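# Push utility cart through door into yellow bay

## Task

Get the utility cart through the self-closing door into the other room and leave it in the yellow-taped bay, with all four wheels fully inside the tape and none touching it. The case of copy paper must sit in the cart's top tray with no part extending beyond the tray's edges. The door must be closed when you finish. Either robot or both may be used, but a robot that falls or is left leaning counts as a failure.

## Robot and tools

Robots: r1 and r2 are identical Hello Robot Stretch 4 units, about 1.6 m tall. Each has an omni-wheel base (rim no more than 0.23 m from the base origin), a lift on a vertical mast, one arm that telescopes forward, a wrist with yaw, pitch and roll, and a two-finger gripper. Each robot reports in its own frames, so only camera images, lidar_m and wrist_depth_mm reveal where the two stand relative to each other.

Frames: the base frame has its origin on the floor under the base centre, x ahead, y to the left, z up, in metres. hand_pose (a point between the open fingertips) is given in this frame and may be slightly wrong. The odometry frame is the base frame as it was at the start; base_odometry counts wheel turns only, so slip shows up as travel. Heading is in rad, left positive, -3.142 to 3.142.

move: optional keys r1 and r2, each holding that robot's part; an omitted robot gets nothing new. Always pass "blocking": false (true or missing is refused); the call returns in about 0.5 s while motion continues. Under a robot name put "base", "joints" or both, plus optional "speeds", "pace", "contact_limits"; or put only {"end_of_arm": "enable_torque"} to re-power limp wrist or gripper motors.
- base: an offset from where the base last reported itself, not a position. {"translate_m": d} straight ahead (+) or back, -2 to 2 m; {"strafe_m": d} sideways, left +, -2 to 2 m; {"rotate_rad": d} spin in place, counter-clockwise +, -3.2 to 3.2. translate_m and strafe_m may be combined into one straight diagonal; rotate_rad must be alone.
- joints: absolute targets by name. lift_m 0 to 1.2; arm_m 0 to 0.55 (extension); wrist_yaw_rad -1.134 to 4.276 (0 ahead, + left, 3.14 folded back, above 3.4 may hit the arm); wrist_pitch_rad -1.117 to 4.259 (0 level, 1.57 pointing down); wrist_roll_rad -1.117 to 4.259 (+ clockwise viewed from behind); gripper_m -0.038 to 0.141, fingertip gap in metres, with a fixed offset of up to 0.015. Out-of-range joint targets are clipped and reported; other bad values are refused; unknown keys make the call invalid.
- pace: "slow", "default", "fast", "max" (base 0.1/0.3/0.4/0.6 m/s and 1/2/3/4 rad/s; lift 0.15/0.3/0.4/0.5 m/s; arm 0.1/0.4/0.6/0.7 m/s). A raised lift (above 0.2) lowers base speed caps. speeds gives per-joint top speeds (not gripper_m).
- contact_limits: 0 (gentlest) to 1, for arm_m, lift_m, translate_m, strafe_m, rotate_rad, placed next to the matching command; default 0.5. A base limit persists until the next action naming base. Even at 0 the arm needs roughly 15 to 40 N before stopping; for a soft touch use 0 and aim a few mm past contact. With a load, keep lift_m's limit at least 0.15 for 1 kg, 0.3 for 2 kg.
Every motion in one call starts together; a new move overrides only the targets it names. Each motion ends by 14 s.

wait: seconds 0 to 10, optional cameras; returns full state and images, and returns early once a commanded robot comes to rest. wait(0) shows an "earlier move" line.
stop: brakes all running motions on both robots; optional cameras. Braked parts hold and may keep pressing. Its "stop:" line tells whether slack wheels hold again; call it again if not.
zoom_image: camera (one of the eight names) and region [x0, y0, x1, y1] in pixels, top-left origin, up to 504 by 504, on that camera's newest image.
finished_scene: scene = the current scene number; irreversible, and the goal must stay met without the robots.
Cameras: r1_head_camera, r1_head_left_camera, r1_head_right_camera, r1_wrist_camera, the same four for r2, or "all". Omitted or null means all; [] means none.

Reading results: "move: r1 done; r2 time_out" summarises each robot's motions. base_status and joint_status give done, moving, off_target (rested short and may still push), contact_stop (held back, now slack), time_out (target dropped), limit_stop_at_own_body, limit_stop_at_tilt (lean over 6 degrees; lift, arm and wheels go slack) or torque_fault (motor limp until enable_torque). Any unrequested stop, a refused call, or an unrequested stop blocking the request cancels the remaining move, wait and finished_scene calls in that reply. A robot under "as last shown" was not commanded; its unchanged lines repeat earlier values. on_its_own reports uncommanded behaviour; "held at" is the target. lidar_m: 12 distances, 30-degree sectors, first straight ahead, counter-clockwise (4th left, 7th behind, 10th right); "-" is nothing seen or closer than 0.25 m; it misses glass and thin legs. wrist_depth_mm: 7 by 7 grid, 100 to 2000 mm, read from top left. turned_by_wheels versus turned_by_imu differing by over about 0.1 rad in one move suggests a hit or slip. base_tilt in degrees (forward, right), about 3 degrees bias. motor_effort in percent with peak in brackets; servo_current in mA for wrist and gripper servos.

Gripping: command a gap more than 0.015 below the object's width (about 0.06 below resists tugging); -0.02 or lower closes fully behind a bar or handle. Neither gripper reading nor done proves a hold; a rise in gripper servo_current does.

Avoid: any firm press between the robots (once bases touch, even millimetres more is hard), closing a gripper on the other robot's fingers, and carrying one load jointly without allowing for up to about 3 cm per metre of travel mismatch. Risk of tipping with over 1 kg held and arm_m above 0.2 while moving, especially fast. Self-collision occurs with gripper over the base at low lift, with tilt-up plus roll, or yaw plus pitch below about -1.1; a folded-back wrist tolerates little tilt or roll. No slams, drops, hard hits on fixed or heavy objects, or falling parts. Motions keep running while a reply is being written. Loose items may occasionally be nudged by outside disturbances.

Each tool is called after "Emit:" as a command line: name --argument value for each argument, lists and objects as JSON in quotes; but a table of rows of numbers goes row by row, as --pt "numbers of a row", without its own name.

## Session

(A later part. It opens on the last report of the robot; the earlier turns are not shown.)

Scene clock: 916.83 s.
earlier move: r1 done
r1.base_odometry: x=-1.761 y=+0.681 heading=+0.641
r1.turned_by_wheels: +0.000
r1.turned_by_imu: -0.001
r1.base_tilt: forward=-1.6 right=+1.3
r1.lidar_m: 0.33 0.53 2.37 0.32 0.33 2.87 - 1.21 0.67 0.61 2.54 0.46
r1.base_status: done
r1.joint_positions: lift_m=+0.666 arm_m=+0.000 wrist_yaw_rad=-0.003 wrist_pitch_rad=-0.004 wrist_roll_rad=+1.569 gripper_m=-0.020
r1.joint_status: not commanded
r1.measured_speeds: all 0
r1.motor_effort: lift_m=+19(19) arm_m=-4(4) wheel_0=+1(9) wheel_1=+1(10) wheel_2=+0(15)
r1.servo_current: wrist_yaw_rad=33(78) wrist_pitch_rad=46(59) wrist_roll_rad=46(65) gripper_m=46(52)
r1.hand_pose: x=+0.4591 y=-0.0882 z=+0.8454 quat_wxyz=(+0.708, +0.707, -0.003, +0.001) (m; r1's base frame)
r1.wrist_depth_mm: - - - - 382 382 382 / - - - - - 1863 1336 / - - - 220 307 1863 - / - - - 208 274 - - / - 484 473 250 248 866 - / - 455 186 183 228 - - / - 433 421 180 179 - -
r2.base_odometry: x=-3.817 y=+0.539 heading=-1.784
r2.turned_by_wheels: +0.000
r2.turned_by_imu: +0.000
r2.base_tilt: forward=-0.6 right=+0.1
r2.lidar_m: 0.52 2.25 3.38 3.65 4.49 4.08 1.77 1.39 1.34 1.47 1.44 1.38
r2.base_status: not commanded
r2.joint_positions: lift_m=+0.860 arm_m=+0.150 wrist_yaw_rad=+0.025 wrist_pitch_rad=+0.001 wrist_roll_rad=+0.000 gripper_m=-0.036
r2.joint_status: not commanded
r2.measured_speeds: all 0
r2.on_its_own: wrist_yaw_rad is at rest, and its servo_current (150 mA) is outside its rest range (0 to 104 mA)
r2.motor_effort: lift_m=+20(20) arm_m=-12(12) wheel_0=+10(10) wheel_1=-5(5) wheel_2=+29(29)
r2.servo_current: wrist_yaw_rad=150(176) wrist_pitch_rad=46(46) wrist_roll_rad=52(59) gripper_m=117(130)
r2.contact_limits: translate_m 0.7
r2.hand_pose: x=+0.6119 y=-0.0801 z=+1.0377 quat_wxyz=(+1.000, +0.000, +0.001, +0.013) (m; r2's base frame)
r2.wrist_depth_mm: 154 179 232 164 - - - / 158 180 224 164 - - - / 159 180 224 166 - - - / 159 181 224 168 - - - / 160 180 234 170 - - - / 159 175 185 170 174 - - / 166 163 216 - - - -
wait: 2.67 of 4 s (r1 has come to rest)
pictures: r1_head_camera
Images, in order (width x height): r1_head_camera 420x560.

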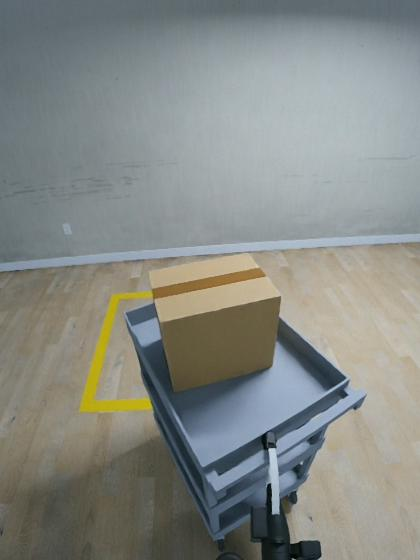

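Emit:
move --r1 '{"base":{"translate_m":0.35,"strafe_m":0.28},"pace":"default"}' --blocking false --cameras '[]'

Emit:
wait --seconds 4 --cameras '["r1_head_camera"]'

Scene clock: 926.37 s.
move: r1 moving
r1.base_odometry: x=-1.753 y=+0.714 heading=+0.639
r1.turned_by_wheels: -0.001
r1.turned_by_imu: -0.002
r1.base_tilt: forward=-1.6 right=+1.3
r1.lidar_m: 0.32 0.59 2.32 0.30 0.31 2.86 - 1.25 0.69 0.63 2.56 0.46
r1.base_status: translate_m moving; strafe_m moving
r1.joint_positions: lift_m=+0.666 arm_m=+0.000 wrist_yaw_rad=-0.008 wrist_pitch_rad=-0.004 wrist_roll_rad=+1.569 gripper_m=-0.020
r1.joint_status: not commanded
r1.measured_speeds: translate_m=+0.103 strafe_m=+0.080 rotate_rad=+0.005 lift_m=+0.000 arm_m=+0.000 wrist_yaw_rad=-0.015 wrist_pitch_rad=+0.000 wrist_roll_rad=+0.000
r1.motor_effort: lift_m=+19(19) arm_m=+4(4) wheel_0=-11(11) wheel_1=+8(10) wheel_2=-14(15)
r1.servo_current: wrist_yaw_rad=65(65) wrist_pitch_rad=39(52) wrist_roll_rad=33(59) gripper_m=46(52)
r1.hand_pose: x=+0.4585 y=-0.0897 z=+0.8454 quat_wxyz=(+0.708, +0.706, -0.004, -0.001) (m; r1's base frame)
r1.wrist_depth_mm: - - - - 384 384 384 / - - - - - 1808 1281 / - - - 221 - 1863 - / - - - 207 276 - - / - 488 473 247 246 866 - / - 452 185 184 226 - - / - 430 424 154 179 - -
r2.base_odometry: x=-3.817 y=+0.539 heading=-1.784
r2.turned_by_wheels: +0.000
r2.turned_by_imu: +0.001
r2.base_tilt: forward=-0.6 right=+0.0
r2.lidar_m: 0.51 2.25 3.40 3.64 4.50 4.07 1.77 1.37 1.34 1.45 1.42 1.40
r2.base_status: not commanded
r2.joint_positions: lift_m=+0.860 arm_m=+0.150 wrist_yaw_rad=+0.025 wrist_pitch_rad=+0.001 wrist_roll_rad=+0.000 gripper_m=-0.036
r2.joint_status: not commanded
r2.measured_speeds: all 0
r2.motor_effort: lift_m=+20(20) arm_m=-12(12) wheel_0=+9(10) wheel_1=-4(4) wheel_2=+28(28)
r2.servo_current: wrist_yaw_rad=163(169) wrist_pitch_rad=39(46) wrist_roll_rad=46(52) gripper_m=124(124)
r2.contact_limits: translate_m 0.7
r2.hand_pose: x=+0.6119 y=-0.0801 z=+1.0377 quat_wxyz=(+1.000, +0.000, +0.001, +0.013) (m; r2's base frame)
r2.wrist_depth_mm: 154 179 232 163 - - - / 158 180 224 164 - - - / 159 181 224 166 - - - / 159 180 224 168 - - - / 160 180 233 169 - - - / 159 174 185 171 174 - - / 166 163 215 - - - -
pictures: none
No camera images: "cameras" was empty.

Scene clock: 928.77 s.
earlier move: r1 done
r1.base_odometry: x=-1.647 y=+1.115 heading=+0.640
r1.turned_by_wheels: +0.001
r1.turned_by_imu: +0.000
r1.base_tilt: forward=-1.6 right=+1.3
r1.lidar_m: 0.35 2.47 2.09 1.95 0.57 0.34 0.39 1.58 0.97 1.01 2.80 0.42
r1.base_status: done
r1.joint_positions: lift_m=+0.666 arm_m=+0.000 wrist_yaw_rad=-0.006 wrist_pitch_rad=-0.004 wrist_roll_rad=+1.569 gripper_m=-0.020
r1.joint_status: not commanded
r1.measured_speeds: all 0
r1.motor_effort: lift_m=+19(19) arm_m=-3(4) wheel_0=-6(13) wheel_1=+0(11) wheel_2=-1(18)
r1.servo_current: wrist_yaw_rad=33(85) wrist_pitch_rad=46(52) wrist_roll_rad=52(65) gripper_m=46(52)
r1.hand_pose: x=+0.4587 y=-0.0893 z=+0.8454 quat_wxyz=(+0.708, +0.706, -0.004, -0.001) (m; r1's base frame)
r1.wrist_depth_mm: - - - 232 351 1756 1308 / - - - 216 - 1863 - / - - - - 274 - - / - - 469 254 257 - - / - 469 466 238 240 - - / - 459 184 185 228 - - / - 445 439 179 180 - -
r2.base_odometry: x=-3.817 y=+0.539 heading=-1.784
r2.turned_by_wheels: +0.000
r2.turned_by_imu: +0.000
r2.base_tilt: forward=-0.6 right=+0.1
r2.lidar_m: 0.53 2.26 3.39 3.65 4.48 4.07 1.77 1.38 1.36 1.45 1.45 1.41
r2.base_status: not commanded
r2.joint_positions: lift_m=+0.860 arm_m=+0.150 wrist_yaw_rad=+0.025 wrist_pitch_rad=+0.001 wrist_roll_rad=+0.000 gripper_m=-0.036
r2.joint_status: not commanded
r2.measured_speeds: all 0
r2.on_its_own: wrist_yaw_rad is at rest, and its servo_current (143 mA) is outside its rest range (0 to 104 mA)
r2.motor_effort: lift_m=+20(20) arm_m=-12(12) wheel_0=+9(10) wheel_1=-4(5) wheel_2=+28(29)
r2.servo_current: wrist_yaw_rad=143(176) wrist_pitch_rad=39(46) wrist_roll_rad=52(59) gripper_m=117(124)
r2.contact_limits: translate_m 0.7
r2.hand_pose: x=+0.6119 y=-0.0801 z=+1.0377 quat_wxyz=(+1.000, +0.000, +0.001, +0.013) (m; r2's base frame)
r2.wrist_depth_mm: 153 179 231 164 - - - / 158 180 224 165 - - - / 159 180 224 166 - - - / 160 180 224 169 - - - / 160 181 233 169 - - - / 159 174 183 171 174 - - / 166 163 216 - - - -
wait: 2.40 of 4 s (r1 has come to rest)
pictures: r1_head_camera
Images, in order (width x height): r1_head_camera 420x560.

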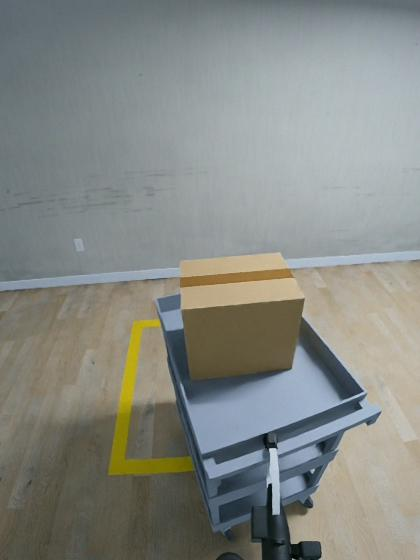

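Emit:
move --r1 '{"base":{"translate_m":0.22,"strafe_m":0.18},"pace":"default"}' --blocking false --cameras '[]'

Emit:
wait --seconds 4 --cameras '["r1_head_camera"]'

Scene clock: 937.57 s.
move: r1 moving
r1.base_odometry: x=-1.639 y=+1.147 heading=+0.639
r1.turned_by_wheels: -0.001
r1.turned_by_imu: -0.001
r1.base_tilt: forward=-1.6 right=+1.3
r1.lidar_m: 0.34 2.44 2.06 1.94 0.61 0.39 0.37 1.58 0.99 1.12 2.83 0.46
r1.base_status: translate_m moving; strafe_m moving
r1.joint_positions: lift_m=+0.666 arm_m=+0.000 wrist_yaw_rad=-0.007 wrist_pitch_rad=-0.004 wrist_roll_rad=+1.569 gripper_m=-0.020
r1.joint_status: not commanded
r1.measured_speeds: translate_m=+0.101 strafe_m=+0.083 rotate_rad=+0.004 lift_m=+0.000 arm_m=+0.000 wrist_yaw_rad=+0.000 wrist_pitch_rad=+0.000 wrist_roll_rad=+0.000
r1.motor_effort: lift_m=+19(19) arm_m=+4(4) wheel_0=-6(9) wheel_1=+7(11) wheel_2=-13(16)
r1.servo_current: wrist_yaw_rad=52(72) wrist_pitch_rad=52(52) wrist_roll_rad=39(65) gripper_m=46(52)
r1.hand_pose: x=+0.4587 y=-0.0893 z=+0.8454 quat_wxyz=(+0.708, +0.706, -0.004, -0.001) (m; r1's base frame)
r1.wrist_depth_mm: - - - 229 353 1756 1308 / - - - - - 1808 - / - - - - 274 - - / - 477 473 253 255 - - / - 466 459 237 243 - - / - 452 185 184 227 - - / - 442 439 179 211 - -
r2.base_odometry: x=-3.817 y=+0.539 heading=-1.784
r2.turned_by_wheels: +0.000
r2.turned_by_imu: +0.001
r2.base_tilt: forward=-0.6 right=+0.0
r2.lidar_m: 0.52 2.26 3.39 3.65 4.48 4.08 1.79 1.36 1.32 1.46 1.44 1.41
r2.base_status: not commanded
r2.joint_positions: lift_m=+0.860 arm_m=+0.150 wrist_yaw_rad=+0.025 wrist_pitch_rad=+0.001 wrist_roll_rad=+0.000 gripper_m=-0.036
r2.joint_status: not commanded
r2.measured_speeds: all 0
r2.motor_effort: lift_m=+20(20) arm_m=-12(12) wheel_0=+10(10) wheel_1=-4(5) wheel_2=+28(28)
r2.servo_current: wrist_yaw_rad=156(156) wrist_pitch_rad=33(46) wrist_roll_rad=52(52) gripper_m=124(124)
r2.contact_limits: translate_m 0.7
r2.hand_pose: x=+0.6119 y=-0.0801 z=+1.0377 quat_wxyz=(+1.000, +0.000, +0.001, +0.013) (m; r2's base frame)
r2.wrist_depth_mm: 153 179 232 164 - - - / 158 180 224 164 - - - / 159 180 224 166 - - - / 159 181 225 168 - - - / 160 180 234 169 - - - / 159 174 184 171 174 - - / 166 163 215 - - - -
pictures: none
No camera images: "cameras" was empty.

Scene clock: 939.43 s.
earlier move: r1 done
r1.base_odometry: x=-1.578 y=+1.390 heading=+0.640
r1.turned_by_wheels: +0.000
r1.turned_by_imu: +0.000
r1.base_tilt: forward=-1.6 right=+1.3
r1.lidar_m: 0.37 2.24 1.92 1.80 0.92 0.61 0.55 1.83 1.22 1.74 2.98 0.44
r1.base_status: done
r1.joint_positions: lift_m=+0.666 arm_m=+0.000 wrist_yaw_rad=-0.003 wrist_pitch_rad=-0.004 wrist_roll_rad=+1.569 gripper_m=-0.020
r1.joint_status: not commanded
r1.measured_speeds: all 0
r1.motor_effort: lift_m=+19(19) arm_m=-4(4) wheel_0=-4(10) wheel_1=+0(11) wheel_2=-3(16)
r1.servo_current: wrist_yaw_rad=59(72) wrist_pitch_rad=39(52) wrist_roll_rad=59(65) gripper_m=46(52)
r1.hand_pose: x=+0.4591 y=-0.0882 z=+0.8454 quat_wxyz=(+0.708, +0.707, -0.003, +0.001) (m; r1's base frame)
r1.wrist_depth_mm: - - - - 279 1808 1308 / - - - 262 266 1863 - / - - - 252 254 - - / - 466 466 245 245 - - / - 466 462 236 236 - - / - 462 186 185 229 - - / - 142 459 180 171 - -
r2.base_odometry: x=-3.817 y=+0.539 heading=-1.784
r2.turned_by_wheels: +0.000
r2.turned_by_imu: +0.000
r2.base_tilt: forward=-0.6 right=+0.0
r2.lidar_m: 0.52 2.23 3.37 3.64 4.48 4.07 1.77 1.39 1.35 1.43 1.45 1.39
r2.base_status: not commanded
r2.joint_positions: lift_m=+0.860 arm_m=+0.150 wrist_yaw_rad=+0.025 wrist_pitch_rad=+0.001 wrist_roll_rad=+0.000 gripper_m=-0.036
r2.joint_status: not commanded
r2.measured_speeds: all 0
r2.on_its_own: wrist_yaw_rad is at rest, and its servo_current (163 mA) is outside its rest range (0 to 104 mA)
r2.motor_effort: lift_m=+20(20) arm_m=-12(12) wheel_0=+10(10) wheel_1=-4(5) wheel_2=+28(29)
r2.servo_current: wrist_yaw_rad=163(169) wrist_pitch_rad=39(46) wrist_roll_rad=46(65) gripper_m=111(124)
r2.contact_limits: translate_m 0.7
r2.hand_pose: x=+0.6119 y=-0.0801 z=+1.0377 quat_wxyz=(+1.000, +0.000, +0.001, +0.013) (m; r2's base frame)
r2.wrist_depth_mm: 153 179 232 164 - - - / 158 179 224 164 - - - / 159 181 224 166 - - - / 159 181 224 168 - - - / 160 181 233 169 - - - / 159 174 184 171 174 - - / 166 164 215 - - - -
wait: 1.87 of 4 s (r1 has come to rest)
pictures: r1_head_camera
Images, in order (width x height): r1_head_camera 420x560.

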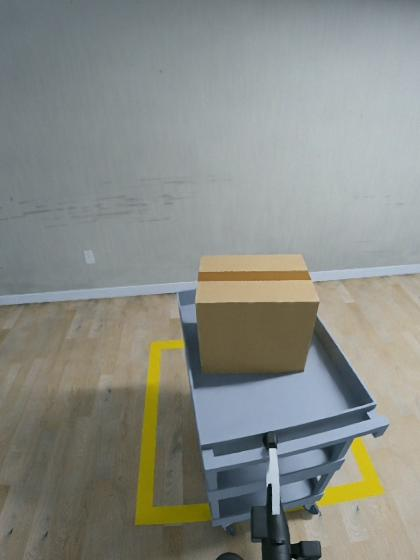

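Emit:
move --r1 '{"base":{"translate_m":0.39,"strafe_m":0.0},"pace":"default"}' --blocking false --cameras '[]'

Emit:
wait --seconds 4 --cameras '["r1_head_camera"]'

Scene clock: 947.47 s.
move: r1 moving
r1.base_odometry: x=-1.553 y=+1.409 heading=+0.640
r1.turned_by_wheels: +0.001
r1.turned_by_imu: +0.000
r1.base_tilt: forward=-1.6 right=+1.3
r1.lidar_m: 0.35 2.21 1.92 1.80 0.95 0.66 0.59 1.78 1.22 1.82 2.97 0.45
r1.base_status: translate_m moving; strafe_m moving
r1.joint_positions: lift_m=+0.666 arm_m=+0.000 wrist_yaw_rad=-0.003 wrist_pitch_rad=-0.004 wrist_roll_rad=+1.569 gripper_m=-0.020
r1.joint_status: not commanded
r1.measured_speeds: translate_m=+0.123 strafe_m=+0.000 rotate_rad=+0.002 lift_m=+0.000 arm_m=+0.000 wrist_yaw_rad=+0.018 wrist_pitch_rad=+0.000 wrist_roll_rad=+0.000
r1.motor_effort: lift_m=+19(19) arm_m=+4(4) wheel_0=+11(11) wheel_1=+7(8) wheel_2=-14(16)
r1.servo_current: wrist_yaw_rad=52(65) wrist_pitch_rad=46(46) wrist_roll_rad=46(72) gripper_m=39(52)
r1.hand_pose: x=+0.4590 y=-0.0883 z=+0.8454 quat_wxyz=(+0.708, +0.707, -0.003, +0.001) (m; r1's base frame)
r1.wrist_depth_mm: - - - - - 1808 1308 / - - - 259 263 1863 - / - - - 251 252 - - / - 462 462 243 243 - - / - 459 459 235 236 - - / - 462 190 185 228 - - / - 143 455 180 172 - -
r2.base_odometry: x=-3.817 y=+0.539 heading=-1.784
r2.turned_by_wheels: +0.000
r2.turned_by_imu: +0.000
r2.base_tilt: forward=-0.6 right=+0.1
r2.lidar_m: 0.53 2.26 3.40 3.66 4.48 4.03 1.78 1.35 1.34 1.45 1.42 1.41
r2.base_status: not commanded
r2.joint_positions: lift_m=+0.860 arm_m=+0.150 wrist_yaw_rad=+0.025 wrist_pitch_rad=+0.001 wrist_roll_rad=+0.000 gripper_m=-0.036
r2.joint_status: not commanded
r2.measured_speeds: all 0
r2.motor_effort: lift_m=+20(20) arm_m=-11(12) wheel_0=+10(10) wheel_1=-4(4) wheel_2=+28(29)
r2.servo_current: wrist_yaw_rad=163(169) wrist_pitch_rad=46(46) wrist_roll_rad=46(59) gripper_m=111(130)
r2.contact_limits: translate_m 0.7
r2.hand_pose: x=+0.6119 y=-0.0801 z=+1.0377 quat_wxyz=(+1.000, +0.000, +0.001, +0.013) (m; r2's base frame)
r2.wrist_depth_mm: 153 179 232 163 - - - / 158 180 224 164 - - - / 159 180 224 166 - - - / 159 180 224 168 - - - / 160 180 233 169 - - - / 159 174 185 171 174 - - / 166 163 216 - - - -
pictures: none
No camera images: "cameras" was empty.

Scene clock: 949.77 s.
earlier move: r1 done
r1.base_odometry: x=-1.266 y=+1.623 heading=+0.640
r1.turned_by_wheels: +0.000
r1.turned_by_imu: +0.002
r1.base_tilt: forward=-1.6 right=+1.3
r1.lidar_m: 0.34 0.54 1.96 1.83 1.54 1.01 0.94 1.56 1.42 2.86 2.86 0.47
r1.base_status: done
r1.joint_positions: lift_m=+0.666 arm_m=+0.000 wrist_yaw_rad=+0.002 wrist_pitch_rad=-0.004 wrist_roll_rad=+1.569 gripper_m=-0.020
r1.joint_status: not commanded
r1.measured_speeds: all 0
r1.motor_effort: lift_m=+19(19) arm_m=-4(4) wheel_0=+7(13) wheel_1=+3(9) wheel_2=+2(16)
r1.servo_current: wrist_yaw_rad=52(65) wrist_pitch_rad=46(52) wrist_roll_rad=59(72) gripper_m=46(59)
r1.hand_pose: x=+0.4595 y=-0.0867 z=+0.8454 quat_wxyz=(+0.708, +0.707, -0.001, +0.002) (m; r1's base frame)
r1.wrist_depth_mm: - - - 238 325 349 1229 / - - - 221 294 1576 - / - - - - 274 - - / - 473 469 255 257 - - / - 466 466 243 242 - - / - 455 188 185 229 - - / - 151 436 180 179 - -
r2.base_odometry: x=-3.817 y=+0.539 heading=-1.784
r2.turned_by_wheels: +0.000
r2.turned_by_imu: +0.000
r2.base_tilt: forward=-0.5 right=+0.0
r2.lidar_m: 0.52 2.23 3.38 3.64 4.49 4.07 1.77 1.40 1.34 1.49 1.45 1.41
r2.base_status: not commanded
r2.joint_positions: lift_m=+0.860 arm_m=+0.150 wrist_yaw_rad=+0.025 wrist_pitch_rad=+0.001 wrist_roll_rad=+0.000 gripper_m=-0.036
r2.joint_status: not commanded
r2.measured_speeds: all 0
r2.on_its_own: wrist_yaw_rad is at rest, and its servo_current (150 mA) is outside its rest range (0 to 104 mA)
r2.motor_effort: lift_m=+20(20) arm_m=-12(12) wheel_0=+10(10) wheel_1=-4(5) wheel_2=+28(29)
r2.servo_current: wrist_yaw_rad=150(169) wrist_pitch_rad=39(46) wrist_roll_rad=52(59) gripper_m=124(130)
r2.contact_limits: translate_m 0.7
r2.hand_pose: x=+0.6119 y=-0.0801 z=+1.0377 quat_wxyz=(+1.000, +0.000, +0.001, +0.013) (m; r2's base frame)
r2.wrist_depth_mm: 154 179 231 164 - - - / 158 180 224 164 - - - / 159 180 224 166 - - - / 159 181 224 168 - - - / 160 181 233 169 - - - / 160 174 185 171 174 - - / 166 163 215 - - - -
wait: 2.30 of 4 s (r1 has come to rest)
pictures: r1_head_camera
Images, in order (width x height): r1_head_camera 420x560.

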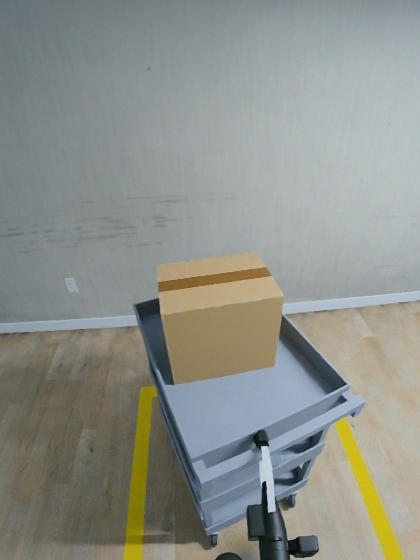

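Emit:
move --r1 '{"base":{"translate_m":0.0,"strafe_m":-0.13},"pace":"default"}' --blocking false --cameras '[]'

Emit:
wait --seconds 4 --cameras '["r1_head_camera"]'

Scene clock: 959.83 s.
move: r1 moving
r1.base_odometry: x=-1.244 y=+1.594 heading=+0.642
r1.turned_by_wheels: +0.001
r1.turned_by_imu: +0.001
r1.base_tilt: forward=-1.6 right=+1.2
r1.lidar_m: 0.34 0.47 1.98 1.85 1.53 1.05 0.94 1.52 1.40 2.86 2.89 0.46
r1.base_status: translate_m moving; strafe_m moving
r1.joint_positions: lift_m=+0.666 arm_m=+0.000 wrist_yaw_rad=+0.008 wrist_pitch_rad=-0.004 wrist_roll_rad=+1.569 gripper_m=-0.020
r1.joint_status: not commanded
r1.measured_speeds: translate_m=+0.000 strafe_m=-0.141 rotate_rad=-0.001 lift_m=+0.000 arm_m=+0.000 wrist_yaw_rad=+0.005 wrist_pitch_rad=+0.000 wrist_roll_rad=+0.000
r1.motor_effort: lift_m=+19(19) arm_m=-4(4) wheel_0=+17(17) wheel_1=-4(9) wheel_2=+3(3)
r1.servo_current: wrist_yaw_rad=52(65) wrist_pitch_rad=39(52) wrist_roll_rad=46(59) gripper_m=46(52)
r1.hand_pose: x=+0.4600 y=-0.0850 z=+0.8454 quat_wxyz=(+0.708, +0.707, +0.001, +0.004) (m; r1's base frame)
r1.wrist_depth_mm: - - - 246 345 359 418 / - - - 226 301 1537 1281 / - - - - 278 - - / - 480 477 259 260 - - / - 469 466 243 244 - - / - 452 196 187 231 - - / - 150 180 171 178 - -
r2.base_odometry: x=-3.817 y=+0.539 heading=-1.784
r2.turned_by_wheels: +0.000
r2.turned_by_imu: +0.001
r2.base_tilt: forward=-0.6 right=+0.0
r2.lidar_m: 0.53 2.23 3.39 3.65 4.49 4.06 1.81 1.37 1.35 1.46 1.44 1.40
r2.base_status: not commanded
r2.joint_positions: lift_m=+0.860 arm_m=+0.150 wrist_yaw_rad=+0.025 wrist_pitch_rad=+0.001 wrist_roll_rad=+0.000 gripper_m=-0.036
r2.joint_status: not commanded
r2.measured_speeds: all 0
r2.motor_effort: lift_m=+20(20) arm_m=-12(12) wheel_0=+9(10) wheel_1=-4(4) wheel_2=+28(28)
r2.servo_current: wrist_yaw_rad=163(169) wrist_pitch_rad=39(46) wrist_roll_rad=46(59) gripper_m=117(124)
r2.contact_limits: translate_m 0.7
r2.hand_pose: x=+0.6119 y=-0.0801 z=+1.0377 quat_wxyz=(+1.000, +0.000, +0.001, +0.013) (m; r2's base frame)
r2.wrist_depth_mm: 154 179 231 164 - - - / 158 180 225 164 - - - / 159 180 224 166 - - - / 159 181 224 168 - - - / 160 181 233 169 - - - / 159 174 184 171 174 - - / 167 163 215 - - - -
pictures: none
No camera images: "cameras" was empty.

Scene clock: 960.97 s.
earlier move: r1 done
r1.base_odometry: x=-1.188 y=+1.519 heading=+0.641
r1.turned_by_wheels: -0.001
r1.turned_by_imu: -0.001
r1.base_tilt: forward=-1.6 right=+1.2
r1.lidar_m: 0.30 0.44 2.09 1.95 1.52 1.03 0.95 1.39 1.33 2.76 2.77 0.46
r1.base_status: done
r1.joint_positions: lift_m=+0.666 arm_m=+0.000 wrist_yaw_rad=+0.007 wrist_pitch_rad=-0.004 wrist_roll_rad=+1.569 gripper_m=-0.020
r1.joint_status: not commanded
r1.measured_speeds: all 0
r1.motor_effort: lift_m=+19(19) arm_m=-3(4) wheel_0=+3(17) wheel_1=+1(9) wheel_2=+3(7)
r1.servo_current: wrist_yaw_rad=59(65) wrist_pitch_rad=46(52) wrist_roll_rad=52(72) gripper_m=46(59)
r1.hand_pose: x=+0.4599 y=-0.0855 z=+0.8454 quat_wxyz=(+0.708, +0.707, +0.001, +0.004) (m; r1's base frame)
r1.wrist_depth_mm: - - - 298 377 384 1118 / - - - 255 349 1464 1229 / - - - 226 304 1576 - / - - - - 281 - - / - 477 480 251 252 - - / - 452 187 185 230 - - / - 151 183 169 178 - -
r2.base_odometry: x=-3.817 y=+0.539 heading=-1.784
r2.turned_by_wheels: +0.000
r2.turned_by_imu: +0.000
r2.base_tilt: forward=-0.6 right=+0.0
r2.lidar_m: 0.51 2.28 3.40 3.67 4.49 4.07 1.75 1.37 1.34 1.46 1.45 1.40
r2.base_status: not commanded
r2.joint_positions: lift_m=+0.860 arm_m=+0.150 wrist_yaw_rad=+0.025 wrist_pitch_rad=+0.001 wrist_roll_rad=+0.000 gripper_m=-0.036
r2.joint_status: not commanded
r2.measured_speeds: all 0
r2.on_its_own: wrist_yaw_rad is at rest, and its servo_current (163 mA) is outside its rest range (0 to 104 mA)
r2.motor_effort: lift_m=+20(20) arm_m=-12(12) wheel_0=+10(10) wheel_1=-4(5) wheel_2=+28(28)
r2.servo_current: wrist_yaw_rad=163(169) wrist_pitch_rad=46(46) wrist_roll_rad=52(59) gripper_m=111(130)
r2.contact_limits: translate_m 0.7
r2.hand_pose: x=+0.6119 y=-0.0801 z=+1.0377 quat_wxyz=(+1.000, +0.000, +0.001, +0.013) (m; r2's base frame)
r2.wrist_depth_mm: 153 179 232 164 - - - / 158 180 224 164 - - - / 159 180 224 166 - - - / 159 181 224 168 - - - / 160 180 233 169 - - - / 159 174 184 171 173 - - / 166 164 216 - - - -
wait: 1.13 of 4 s (r1 has come to rest)
pictures: r1_head_camera
Images, in order (width x height): r1_head_camera 420x560.

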